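# Hang the picture frame level on the screw

## Task

Get the picture frame hanging on the screw with no support and sitting level: its hanging point must rest on the screw's shaft (not on the head), at the frame's balance point, and the loose display board holding the screw must still be upright on its own when you finish.

## Robot and tools

Robot and scene. Two arms, left_arm and right_arm, each ending in a two-finger parallel gripper. On the table are a picture frame and a free-standing display board with a screw in it. The board is not fixed, so knocking or leaning on it can topple it. Occasionally a loose object gets a small shove by itself. Anything that leaves the table, or is set down off it, means failure.

Frame and axes. All positions are in metres in one scene frame: origin at table-top height, halfway between the two arms' nominal bases; +x points out over the table, +y toward the left_arm side, +z up. Arm names do not match image left and right. Orientation is a quaternion written w first (qw, qx, qy, qz). On each gripper the fingers extend along its own +z and close along its own y. end_effector_position is the point between the finger pads, roughly 5 mm short of the tips. Reported hand poses may be a few centimetres off, more when reaching far; a BASES line, if present, gives true base locations.

The 16-number row. Every commanded row holds both arms: left_arm x, y, z, qw, qx, qy, qz, opening, then right_arm the same eight. x, y, z and the quaternion are an absolute pose in the scene frame, not an offset. opening runs from -1 (closed) to +1 (fully open, 0.070 m); closing fully takes about 1 s. To keep an arm still, resend its last reported position and the same quaternion you have been using, with the opening it should keep. Per control step the commanded orientation is limited to 32 degrees away from the measured one.

execute_actions(actions, cameras). actions is a list with zero or one item. An empty list returns the current state with images. {"rows": [...], "steps": n} runs n steps of 1/30 s (1 to 15, default 15, at least 5), using 1 to 15 rows, the last row repeating. It is refused if any target lies more than 0.6 m from that arm's last reported position along any of its gripper axes. {"steps": n} alone waits up to 300 steps counted from the previous result, including your reply time. The result comes 5 steps before the action finishes; those steps run afterwards. cameras picks image sources (["all"], [] or names).

move(target, speed, blend, blocking, cameras). target is one row or a list of up to 15 rows (absolute poses as above); each gripper follows a straight line, and all arms finish together, taking 0.5 s to 10 s at most. speed is m/s, 0.002 to 2.2, default 0.25 (turning up to twice that in rad/s), one value or one per target. blend (m) rounds corners between listed targets; 0 stops at each. The first target's openings are sent at the start; later ones only when everything has come to rest at that target. blocking=false returns about 0.5 s in. The result adds a move: line: done (within 3 mm and 2 degrees), off_target, moving, held or fault, plus limits=paced (pose clipped) or limits=held (steps withheld). Neither done nor off_target says whether something is being touched. Moves do not avoid obstacles or the other arm; faster moves lag, overshoot and hit harder.



Cameras: cam_head_left, cam_head_right (fixed, overhead) and cam_left_wrist, cam_right_wrist, all 896x504, with calibration given. Wrist images can lag while the arm moves.

Result lines: end_effector_position, end_effector_quat_wxyz, grip_measured (opening on the command scale), Joint positions (last number is opening in metres), joint torques (drive output including arm weight, noisy; positive toward larger joint values), Hand target (pose now being driven to), and warnings such as MOTOR HOT, TORQUE FAULT and OVER-TEMPERATURE FAULT.

Gripping. After the fingers first touch, command about 0.05 below the grip_measured reading for a firm hold, less for a lighter one. Parts thinner than about 2 mm get weaker grip.

Avoid. Fast or hard contacts and targets well beyond a contact (they press harder). Letting go of a moving frame or dropping it. Bumping or leaning on the board. Arms touching each other, or a gripper closing on the other arm's fingers; the clearance check may hold an arm but does not always prevent contact. Paths near an arm's own base or with the wrist near the waist axis, which can flip the shoulder posture. Contact torque above limits (waist, shoulder, elbow 21.6 N m; forearm roll, wrist pitch, wrist roll 7.52 N m, whose motors give only about 4 N m) causes a 10 s arm stop. Holding loads, stretching out or pushing at unreachable poses heats motors; at 80 °C the arm and its gripper drop for 30 to 60 s. Any arm stop is penalised. Smooth, low-effort motion is preferred.

Each tool is called after "Call:" as name(argument=value, ...), one argument or row to a line, values as JSON.

## Session

Call:
execute_actions(
  actions=[],
  cameras=["all"],
)

Scene clock: 0.00 s of 4500.00 s.
left_arm: end_effector_position=(+0.3510, +0.5999, +0.2155) grip_measured=+0.59 end_effector_quat_wxyz=(+0.247, -0.380, +0.744, +0.491) | right_arm: end_effector_position=(+0.3748, -0.3621, +0.2306) grip_measured=+0.98 end_effector_quat_wxyz=(+0.266, -0.127, +0.954, +0.046)
Joint positions: left_arm=[0.435 2.012 -1.399 1.391 1.016 -1.325 0.056] | right_arm=[-0.326 1.505 -1.187 0.405 0.93 -0.792 0.069]
Joint torques (N m): no reading
Motor temperatures (°C): left_arm=[31 31 32 33 36 30] | right_arm=[30 30 33 35 39 32]
Hand target: left_arm +0.3510, +0.5999, +0.2155; +0.247, -0.380, +0.744, +0.491 | right_arm +0.3748, -0.3621, +0.2306; +0.266, -0.127, +0.954, +0.046

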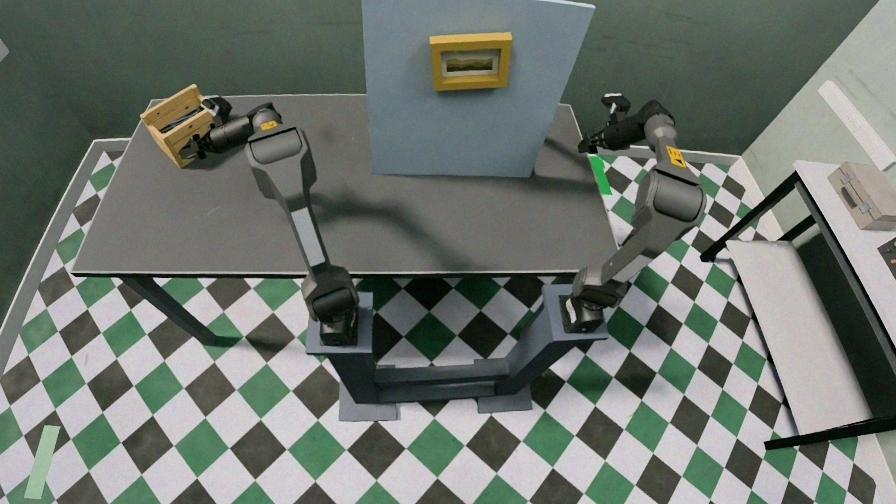

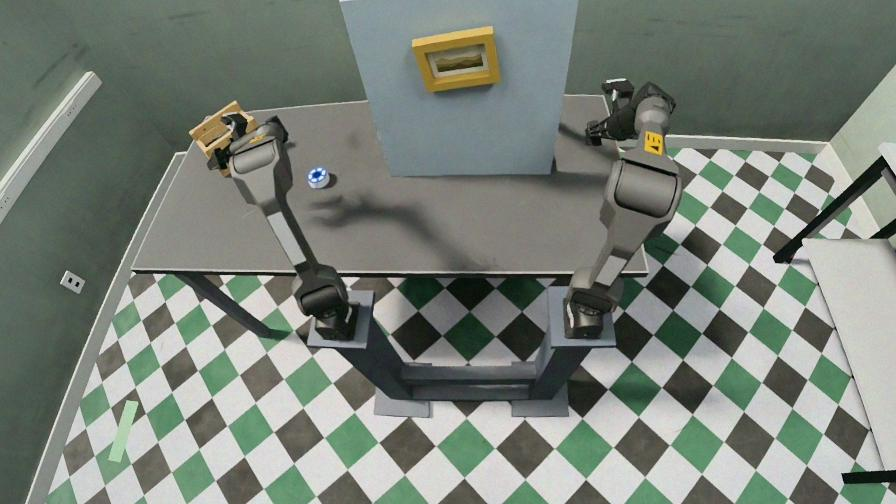

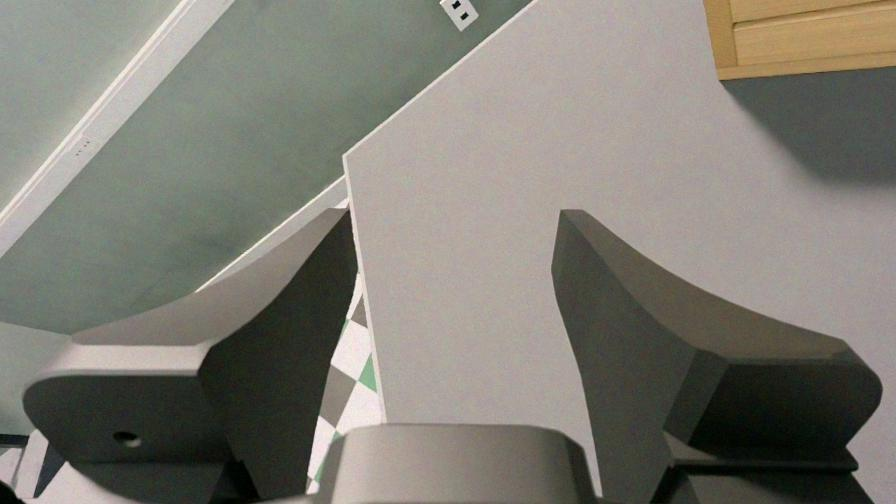

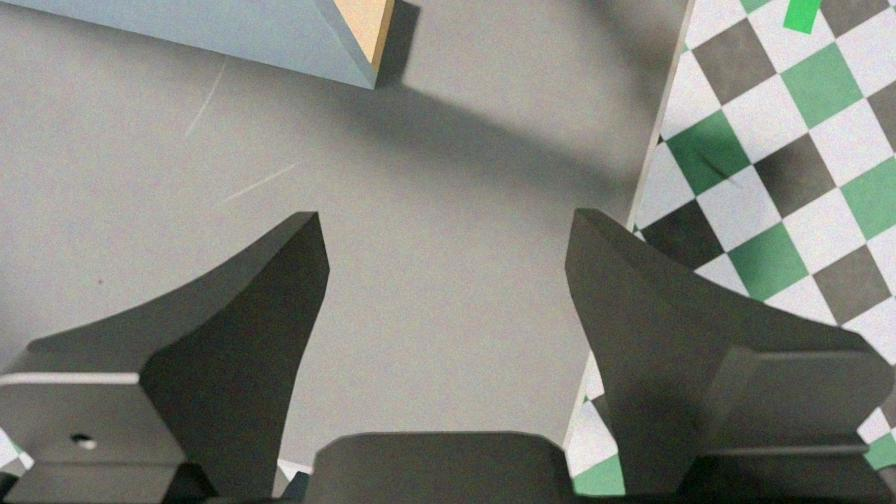

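Call:
zoom_image(
  camera="cam_head_left",
  region=[350, 0, 610, 190],
)

Call:
zoom_image(
  camera="cam_head_right",
  region=[330, 0, 590, 190],
)

Call:
zoom_image(
  camera="cam_head_left",
  region=[420, 20, 520, 100],
)

Call:
zoom_image(
  camera="cam_head_left",
  region=[120, 70, 300, 190],
)

Scaled by 1.938 from the camera's 896x504 image, which has a finer 1280x720 frame.

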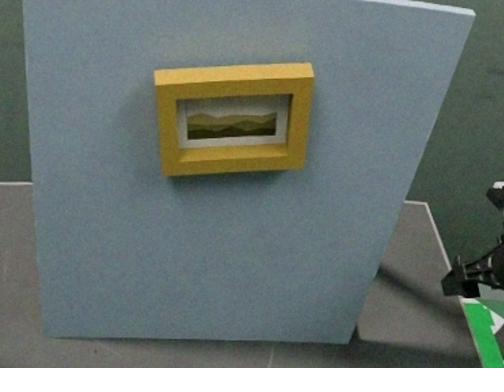

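Scaled by 1.938 from the camera's 896x504 image, which has a finer 1280x720 frame.

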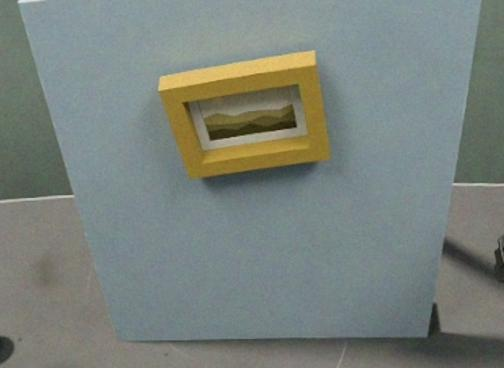

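Scaled by 5.040 from the camera's 896x504 image, which has a finer 1280x720 frame.

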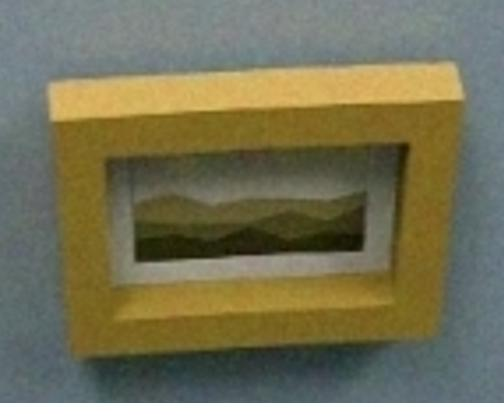

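Scaled by 2.800 from the camera's 896x504 image, which has a finer 1280x720 frame.

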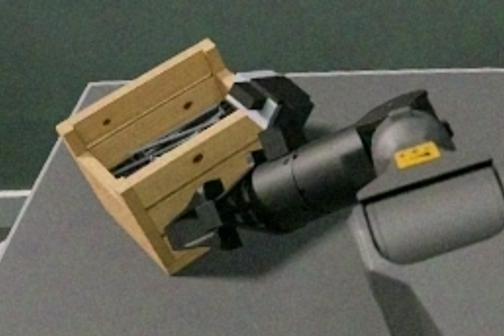

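Call:
move(
  target=[
    [0.3510,0.5999,0.2155,0.247,-0.380,0.744,0.491,0.59,0.35,-0.25,0.50,0.383,0,0.924,0,1],
    [0.3510,0.5999,0.2155,0.247,-0.380,0.744,0.491,0.59,0.44,-0.05,0.63,0.383,0,0.924,0,1],
  ],
)

Scene clock: 13.03 s of 4500.00 s.
left_arm: end_effector_position=(+0.3508, +0.6000, +0.2155) grip_measured=+0.59 end_effector_quat_wxyz=(+0.247, -0.380, +0.744, +0.491) | right_arm: end_effector_position=(+0.4392, -0.0507, +0.6300) grip_measured=+0.98 end_effector_quat_wxyz=(+0.701, -0.059, +0.696, +0.142)
Joint positions: left_arm=[0.435 2.013 -1.399 1.391 1.018 -1.325 0.056] | right_arm=[0.752 1.984 -2.797 -0.554 0.952 0.449 0.069]
Joint torques (N m): left_arm=[-0.7 -7.7 -3.3 0.55 0.51 -0.1] | right_arm=[0 -6.81 -2.41 -0.35 -0.65 0.17]
Motor temperatures (°C): left_arm=[31 32 33 33 36 30] | right_arm=[30 30 34 35 39 32]
Hand target: left_arm +0.3510, +0.5999, +0.2155; +0.247, -0.380, +0.744, +0.491 | right_arm +0.4397, -0.0503, +0.6293; +0.701, -0.059, +0.697, +0.142
Off the commanded pose: left_arm 0.000 m, 0 deg | right_arm 0.001 m, 49 deg; orientation clipped.
elbow stopped short (right arm): the move would have taken joint 3 (elbow) straighter than the controller allows.
elbow read too straight (right arm): the controller reads joint 3 (elbow) straighter than it allows; while it does, the hand can move without a command.
Kept back: nothing.
move: off_target (right_arm); limits=paced
camera_calibration:
cam_left_wrist: T_world_to_cam=[[0.800788, -0.21112, -0.560506, -0.0299044], [-0.482067, -0.782563, -0.393963, 0.724274], [-0.355457, 0.585683, -0.728441, 0.0520098], [0, 0, 0, 1]] pos_world=[0.391583, 0.530015, 0.306462]
cam_right_wrist: T_world_to_cam=[[0.271616, -0.949957, -0.154291, -0.0696048], [-0.603714, -0.0433278, -0.796022, 0.75818], [0.749502, 0.30936, -0.585272, 0.17353], [0, 0, 0, 1]] pos_world=[0.346569, -0.0869546, 0.694351]

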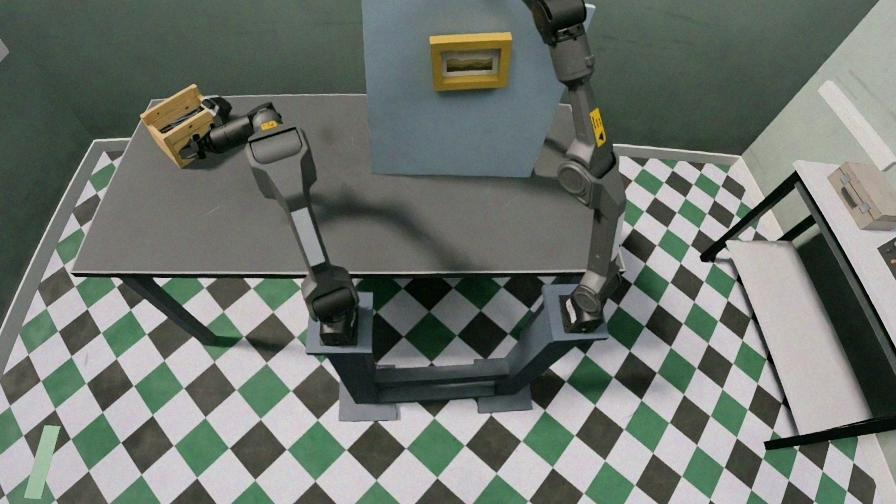

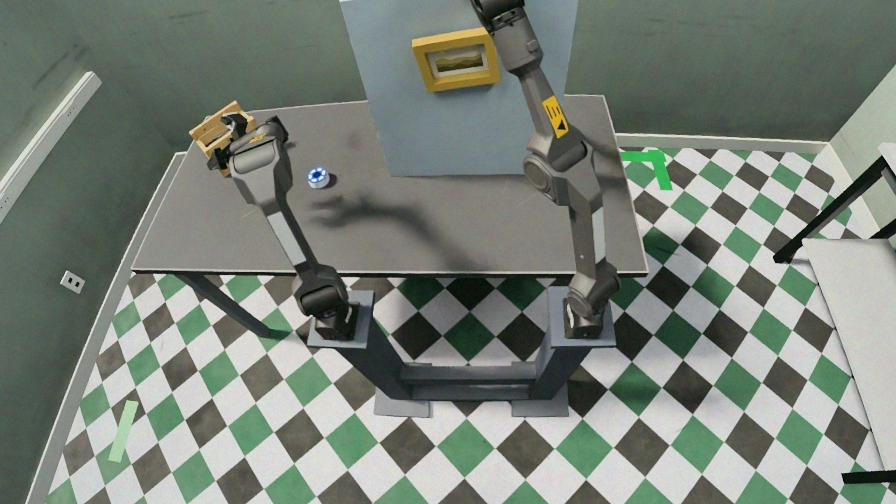

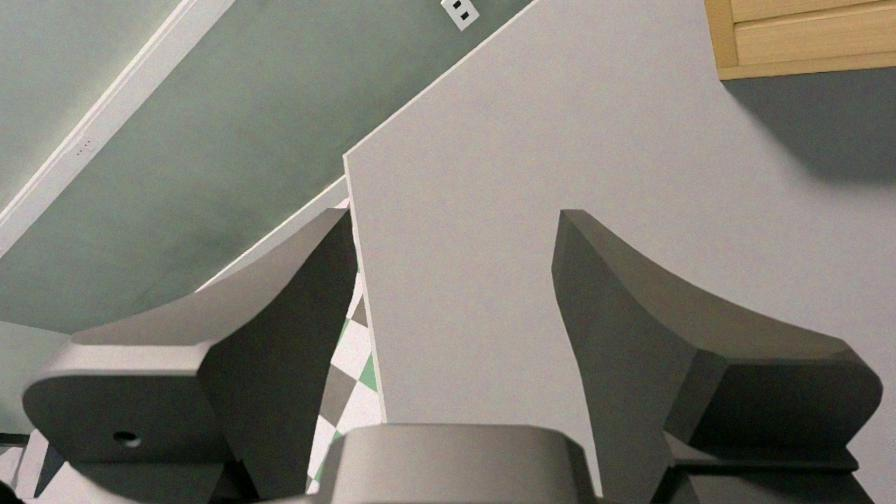

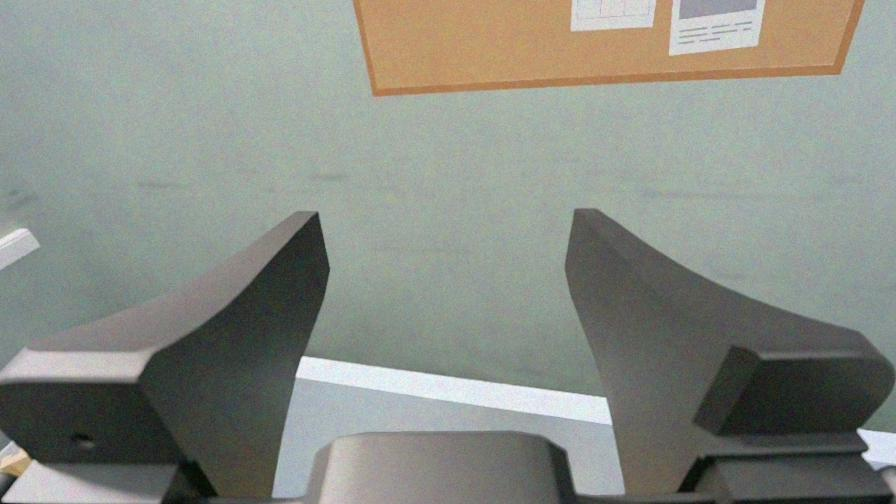

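Call:
move(
  target=[
    [0.3510,0.5999,0.2155,0.247,-0.380,0.744,0.491,0.59,0.36,-0.10,0.57,0.383,0,0.924,0,1],
    [0.3510,0.5999,0.2155,0.247,-0.380,0.744,0.491,0.59,0.40,-0.05,0.515,0.383,0,0.924,0,1],
  ],
)

Scene clock: 15.93 s of 4500.00 s.
left_arm: end_effector_position=(+0.3508, +0.6000, +0.2155) grip_measured=+0.59 end_effector_quat_wxyz=(+0.247, -0.380, +0.744, +0.491) | right_arm: end_effector_position=(+0.4000, -0.0501, +0.5145) grip_measured=+0.98 end_effector_quat_wxyz=(+0.529, -0.040, +0.842, +0.097)
Joint positions: left_arm=[0.435 2.013 -1.399 1.391 1.018 -1.325 0.056] | right_arm=[0.85 1.779 -2.335 -0.575 1.216 0.634 0.069]
Joint torques (N m): left_arm=[-0.68 -7.84 -3.25 0.58 0.44 -0.12] | right_arm=[-0.47 -7.52 -3.8 -0.65 -0.11 0.04]
Motor temperatures (°C): left_arm=[31 32 33 33 36 30] | right_arm=[30 31 34 35 39 32]
Hand target: left_arm +0.3510, +0.5999, +0.2155; +0.247, -0.380, +0.744, +0.491 | right_arm +0.4000, -0.0502, +0.5146; +0.529, -0.040, +0.842, +0.097
Off the commanded pose: left_arm 0.000 m, 0 deg | right_arm 0.000 m, 23 deg.
elbow stopped short (right arm): the move would have taken joint 3 (elbow) straighter than the controller allows.
joint sent to its limit (right arm) — joint 5 (wrist pitch), upper limit.
Kept back: nothing.
move: off_target (right_arm)
camera_calibration:
cam_left_wrist: T_world_to_cam=[[0.800788, -0.21112, -0.560506, -0.0299044], [-0.482067, -0.782563, -0.393963, 0.724274], [-0.355457, 0.585683, -0.728441, 0.0520098], [0, 0, 0, 1]] pos_world=[0.391583, 0.530015, 0.306462]
cam_right_wrist: T_world_to_cam=[[0.144539, -0.97789, -0.151126, -0.028428], [-0.890836, -0.0621187, -0.450059, 0.578478], [0.430721, 0.19968, -0.880118, 0.408962], [0, 0, 0, 1]] pos_world=[0.343289, -0.0735267, 0.615988]

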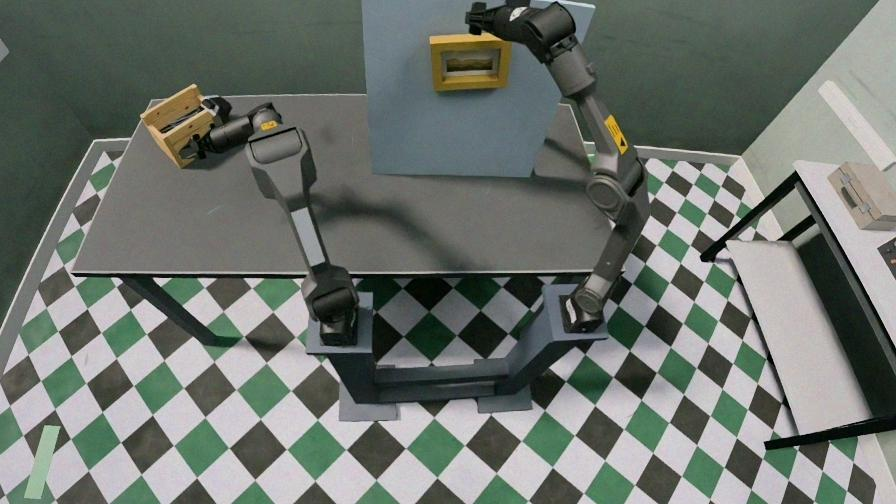

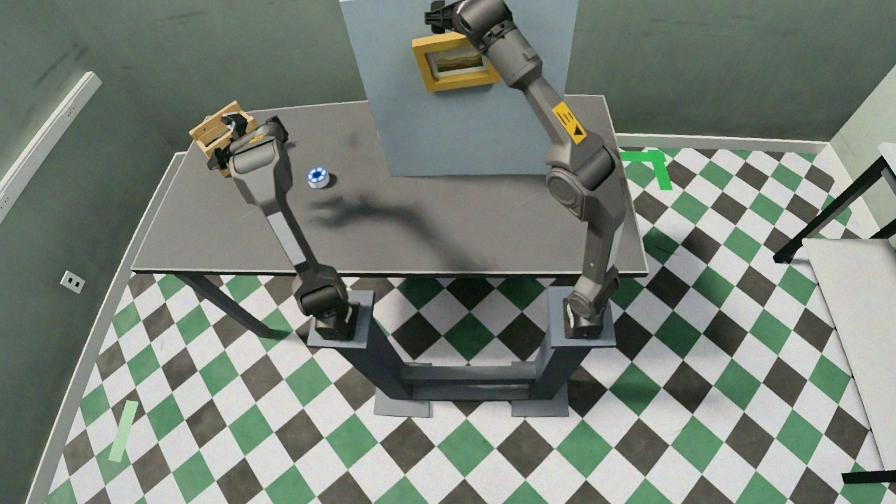

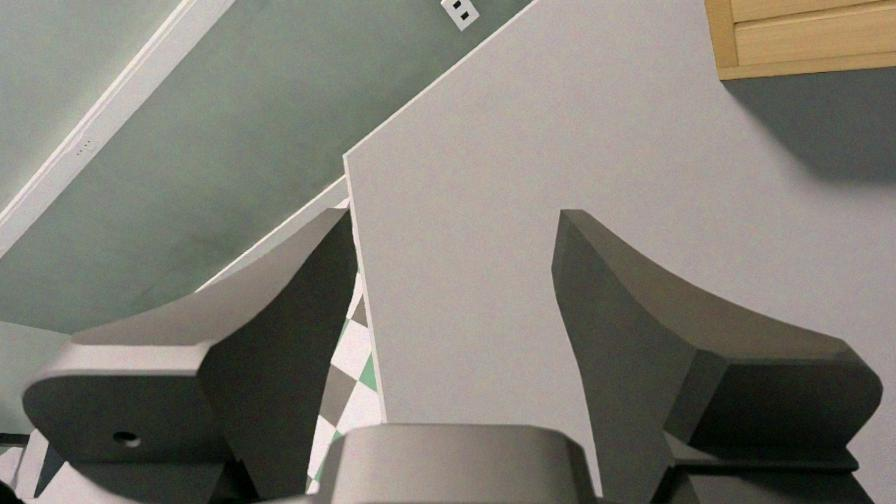

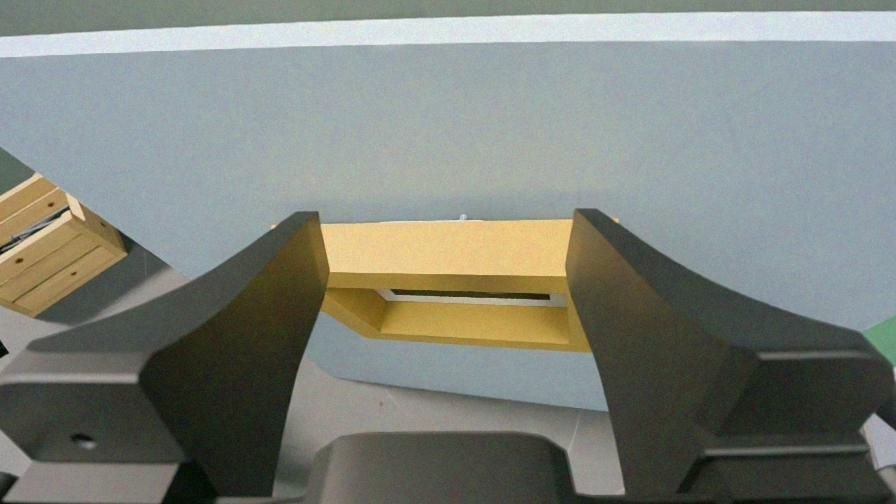

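Call:
zoom_image(
  camera="cam_right_wrist",
  region=[350, 180, 550, 300],
)

Call:
zoom_image(
  camera="cam_right_wrist",
  region=[420, 195, 500, 240],
)

Call:
zoom_image(
  camera="cam_right_wrist",
  region=[250, 200, 450, 300],
)

Call:
zoom_image(
  camera="cam_right_wrist",
  region=[450, 200, 650, 300],
)

Scaled by 2.520 from the camera's 896x504 image, which has a finer 1280x720 frame.

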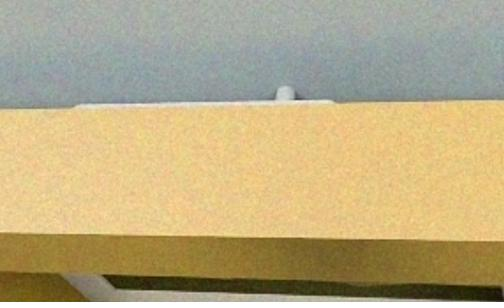

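Scaled by 6.300 from the camera's 896x504 image, which has a finer 1280x720 frame.

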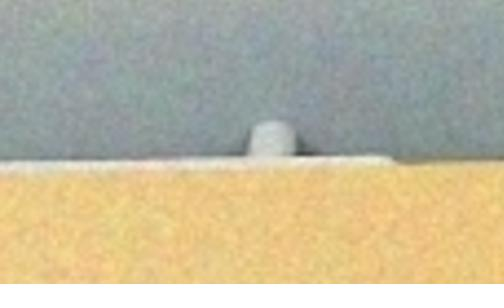

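Scaled by 2.520 from the camera's 896x504 image, which has a finer 1280x720 frame.

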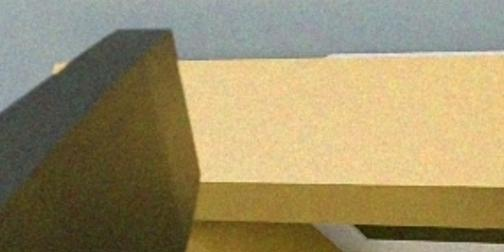

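Scaled by 2.520 from the camera's 896x504 image, which has a finer 1280x720 frame.

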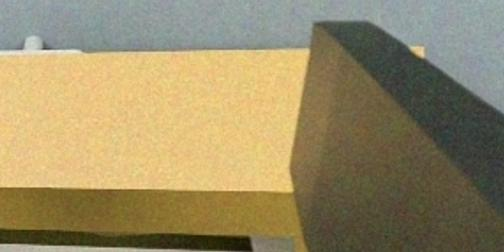

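Call:
move(
  target=[
    [0.3510,0.5999,0.2155,0.247,-0.380,0.744,0.491,0.59,0.33,-0.10,0.51,0.5,0.5,0.5,0.5,1],
    [0.3510,0.5999,0.2155,0.247,-0.380,0.744,0.491,0.59,0.33,-0.06,0.335,0.5295,0.4685,0.5295,0.4685,1],
  ],
)

Scene clock: 22.63 s of 4500.00 s.
left_arm: end_effector_position=(+0.3508, +0.6000, +0.2155) grip_measured=+0.59 end_effector_quat_wxyz=(+0.247, -0.380, +0.744, +0.491) | right_arm: end_effector_position=(+0.3302, -0.0601, +0.3350) grip_measured=+0.98 end_effector_quat_wxyz=(+0.278, +0.359, +0.744, +0.490)
Joint positions: left_arm=[0.435 2.013 -1.399 1.391 1.018 -1.325 0.056] | right_arm=[0.728 1.244 -0.928 -0.558 0.173 2.092 0.069]
Joint torques (N m): left_arm=[-0.59 -7.85 -2.99 0.71 0.38 -0.03] | right_arm=[-0.21 -4.41 -3.95 -0.19 -0.65 0.17]
Motor temperatures (°C): left_arm=[31 32 33 33 36 30] | right_arm=[30 31 34 35 39 32]
Hand target: left_arm +0.3510, +0.5999, +0.2155; +0.247, -0.380, +0.744, +0.491 | right_arm +0.3302, -0.0603, +0.3352; +0.278, +0.359, +0.744, +0.491
Off the commanded pose: left_arm 0.000 m, 0 deg | right_arm 0.000 m, 40 deg; orientation clipped.
joint sent to its limit (right arm) — joint 6 (wrist roll), upper limit.
Kept back: nothing.
move: off_target (right_arm); limits=paced
camera_calibration:
cam_left_wrist: T_world_to_cam=[[0.800788, -0.21112, -0.560506, -0.0299044], [-0.482067, -0.782563, -0.393963, 0.724274], [-0.355457, 0.585683, -0.728441, 0.0520098], [0, 0, 0, 1]] pos_world=[0.391583, 0.530015, 0.306462]
cam_right_wrist: T_world_to_cam=[[-0.291714, -0.235958, -0.926945, 0.393323], [-0.923057, 0.323483, 0.208147, 0.248197], [0.250737, 0.916342, -0.312167, 0.195211], [0, 0, 0, 1]] pos_world=[0.294892, -0.16636, 0.373866]

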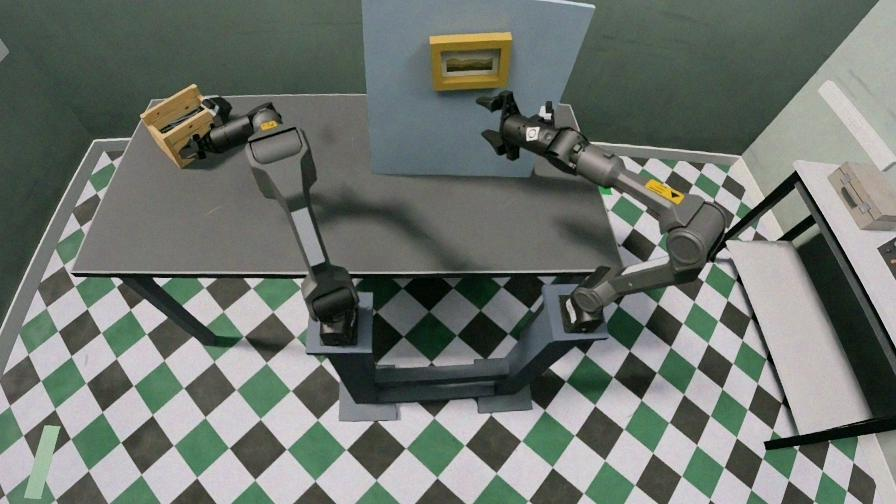

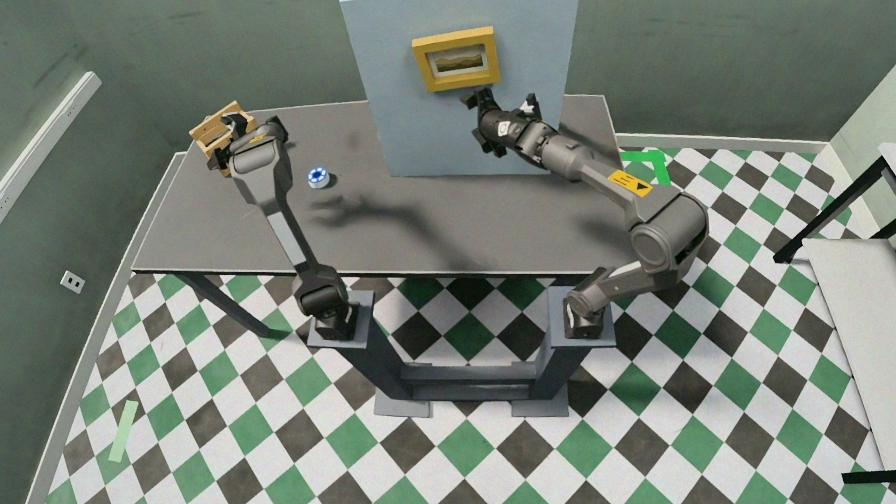

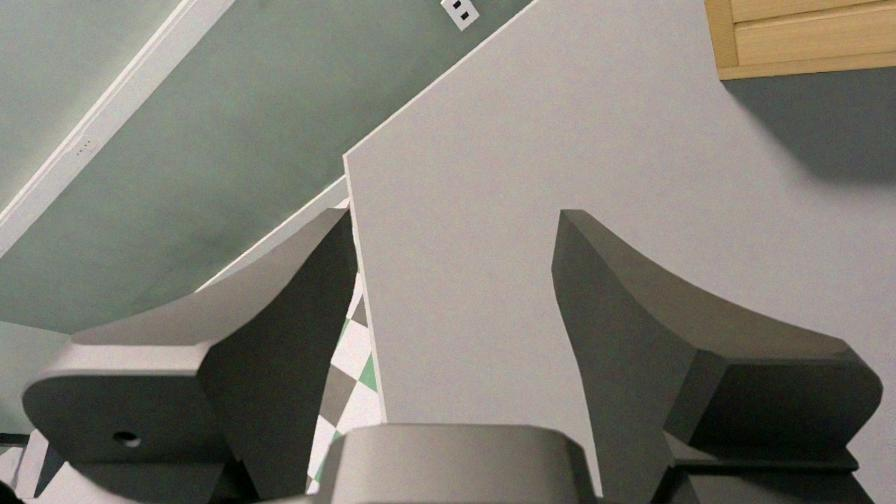

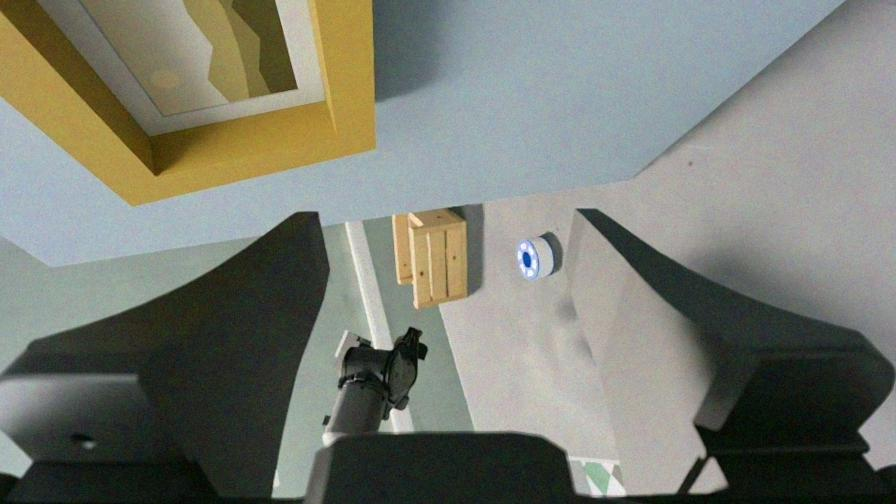

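Call:
move(
  target=[
    [0.3510,0.5999,0.2155,0.247,-0.380,0.744,0.491,0.59,0.30,-0.10,0.36,0.383,0,0.924,0,1],
    [0.3510,0.5999,0.2155,0.247,-0.380,0.744,0.491,0.59,0.34,-0.06,0.33,0.4685,-0.5295,0.4685,-0.5295,1],
  ],
  speed=0.4,
)

Scene clock: 27.40 s of 4500.00 s.
left_arm: end_effector_position=(+0.3508, +0.6000, +0.2155) grip_measured=+0.59 end_effector_quat_wxyz=(+0.247, -0.380, +0.744, +0.491) | right_arm: end_effector_position=(+0.3398, -0.0601, +0.3301) grip_measured=+0.98 end_effector_quat_wxyz=(-0.452, +0.538, -0.483, +0.521)
Joint positions: left_arm=[0.435 2.013 -1.399 1.391 1.018 -1.325 0.056] | right_arm=[1.189 1.592 -0.953 -1.74 1.216 0.448 0.069]
Joint torques (N m): left_arm=[-0.69 -7.88 -2.78 0.78 0.31 -0.05] | right_arm=[-0.36 -4.92 -4.31 -0.92 0.32 0.36]
Motor temperatures (°C): left_arm=[31 33 33 33 36 30] | right_arm=[30 31 34 35 39 32]
Hand target: left_arm +0.3510, +0.5999, +0.2155; +0.247, -0.380, +0.744, +0.491 | right_arm +0.3399, -0.0599, +0.3302; -0.453, +0.538, -0.484, +0.521
Off the commanded pose: left_arm 0.000 m, 0 deg | right_arm 0.000 m, 3 deg.
joint read past its limit (right arm) — joint 5 (wrist pitch), upper limit.
joint sent to its limit (right arm) — joint 4 (forearm roll), lower limit; joint 5 (wrist pitch), upper limit.
Kept back: nothing.
move: off_target (right_arm)
camera_calibration:
cam_left_wrist: T_world_to_cam=[[0.800788, -0.21112, -0.560506, -0.0299044], [-0.482067, -0.782563, -0.393963, 0.724274], [-0.355457, 0.585683, -0.728441, 0.0520098], [0, 0, 0, 1]] pos_world=[0.391583, 0.530015, 0.306462]
cam_right_wrist: T_world_to_cam=[[0.0384468, 0.0850022, 0.995639, -0.335998], [-0.619655, -0.779641, 0.0904895, 0.127577], [0.783932, -0.620431, 0.0226973, -0.192802], [0, 0, 0, 1]] pos_world=[0.243115, 0.00840423, 0.327365]

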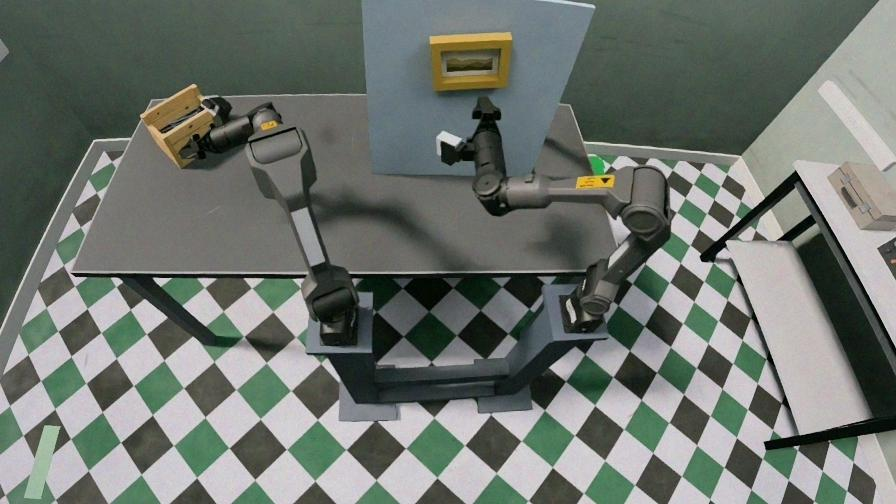

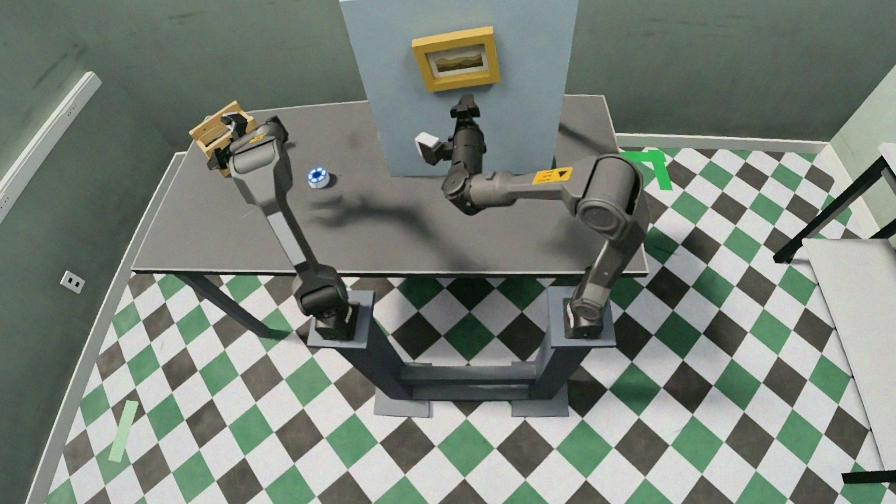

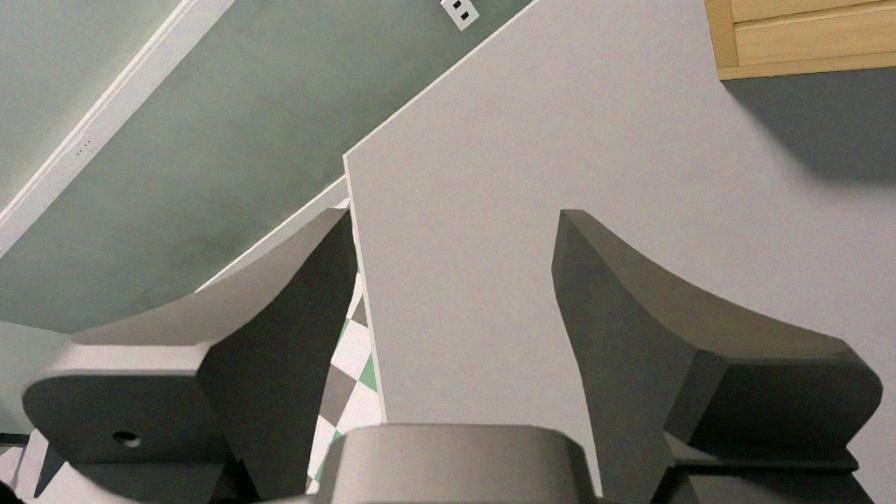

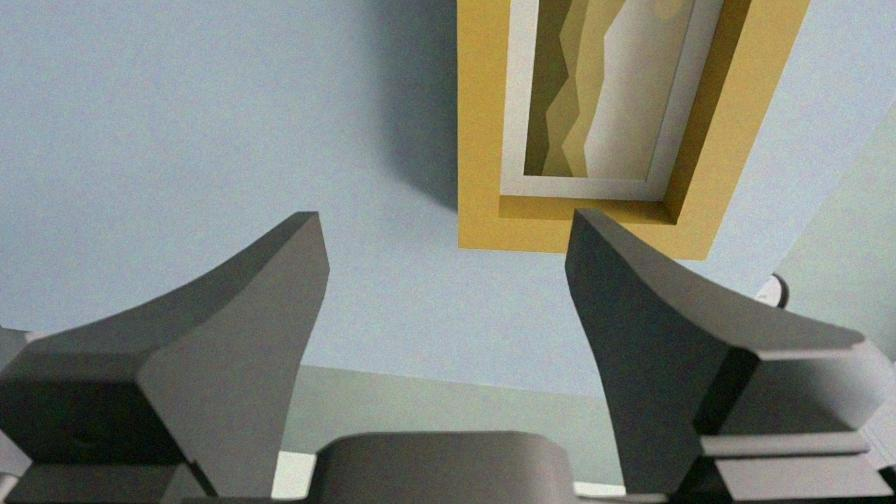

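Call:
move(
  target=[
    [0.30,0.35,0.35,0.5,-0.3,0.6,0.3,1,0.30,-0.12,0.36,0.383,0,0.924,0,1],
    [0.30,0.08,0.40,0.707,0,0.707,0,1,0.33,-0.135,0.41,0.7058,-0.0431,0.7058,-0.0431,1],
    [0.33,0.025,0.40,0.7058,-0.0431,0.7058,-0.0431,1,0.35,-0.135,0.41,0.7058,-0.0431,0.7058,-0.0431,1],
  ],
)

Scene clock: 35.33 s of 4500.00 s.
left_arm: end_effector_position=(+0.3302, +0.0242, +0.3995) grip_measured=+0.98 end_effector_quat_wxyz=(+0.706, -0.043, +0.706, -0.043) | right_arm: end_effector_position=(+0.3502, -0.1349, +0.4100) grip_measured=+0.98 end_effector_quat_wxyz=(+0.705, -0.043, +0.707, -0.043)
Joint positions: left_arm=[-1.106 1.405 -1.003 1.723 1.135 -2.042 0.069] | right_arm=[0.993 1.286 -0.941 -1.74 0.991 1.757 0.069]
Joint torques (N m): left_arm=[0.33 -5.96 -2.43 0.7 0.44 0.04] | right_arm=[0.75 -4.14 -3.97 -0.9 0.35 -0.12]
Motor temperatures (°C): left_arm=[31 33 33 33 36 30] | right_arm=[30 31 34 35 39 32]
Hand target: left_arm +0.3300, +0.0250, +0.4000; +0.706, -0.043, +0.706, -0.043 | right_arm +0.3500, -0.1350, +0.4101; +0.705, -0.043, +0.707, -0.043
Off the commanded pose: left_arm 0.001 m, 0 deg | right_arm 0.000 m, 0 deg.
joint sent to its limit (right arm) — joint 4 (forearm roll), lower limit.
Kept back: nothing.
move: done
camera_calibration:
cam_left_wrist: T_world_to_cam=[[0.0229827, -0.993633, 0.110295, -0.0240594], [-0.560532, -0.104159, -0.821556, 0.516414], [0.827814, -0.0429423, -0.559357, 0.0729512], [0, 0, 0, 1]] pos_world=[0.22963, 0.0330158, 0.467723]
cam_right_wrist: T_world_to_cam=[[-0.0106497, -0.996527, 0.0825862, -0.163932], [-0.612992, -0.0587457, -0.787902, 0.523493], [0.790018, -0.0590156, -0.610237, 0.0839504], [0, 0, 0, 1]] pos_world=[0.252829, -0.127655, 0.47723]

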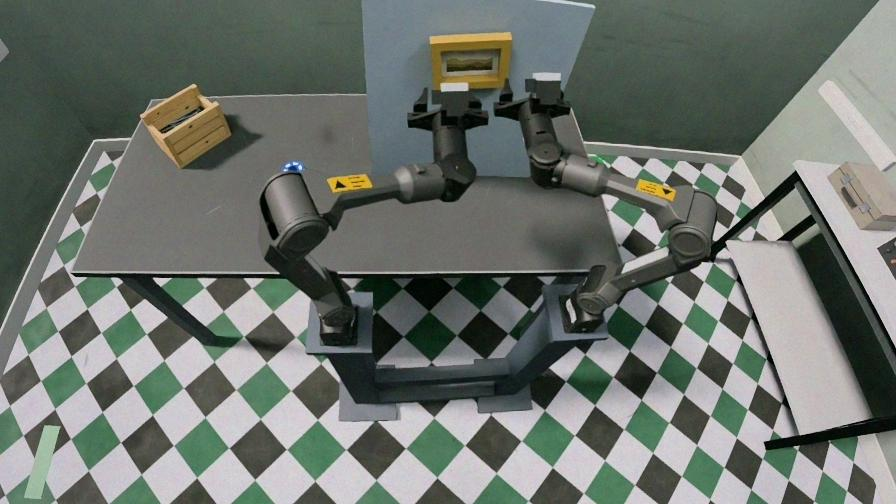

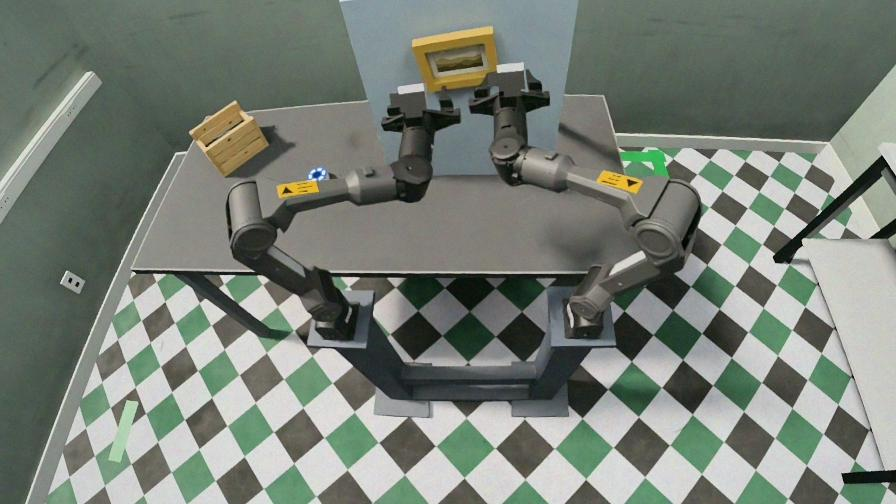

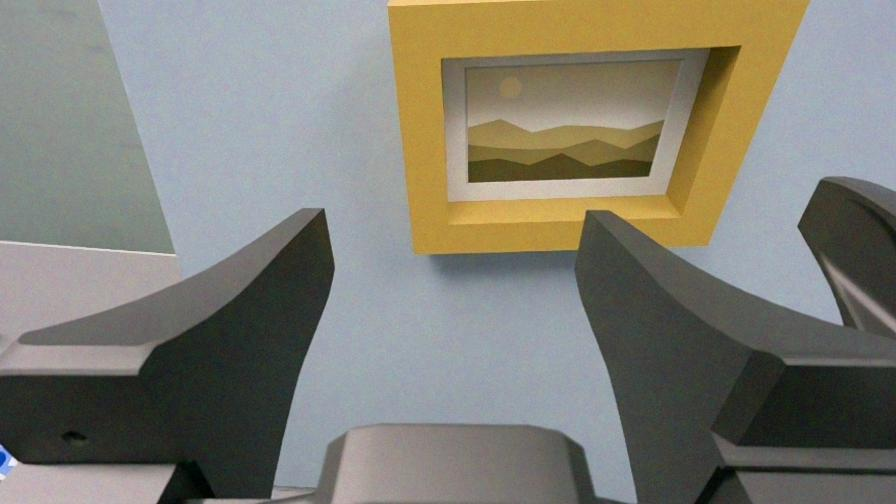

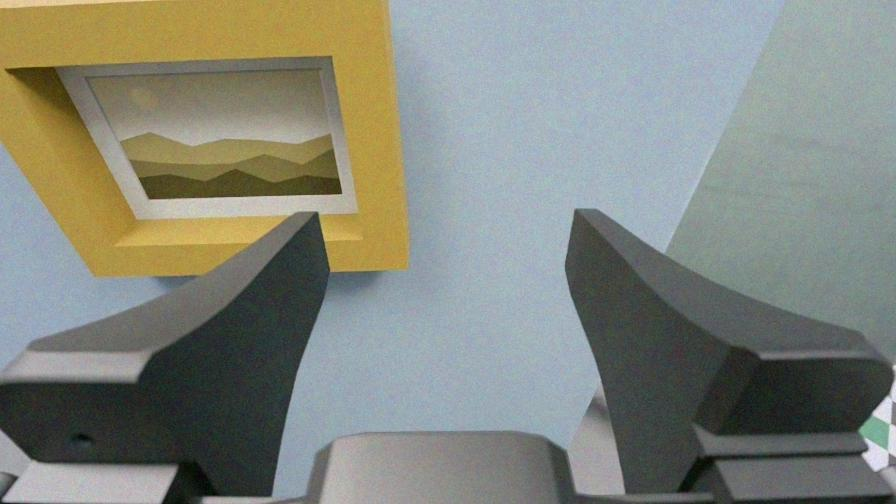

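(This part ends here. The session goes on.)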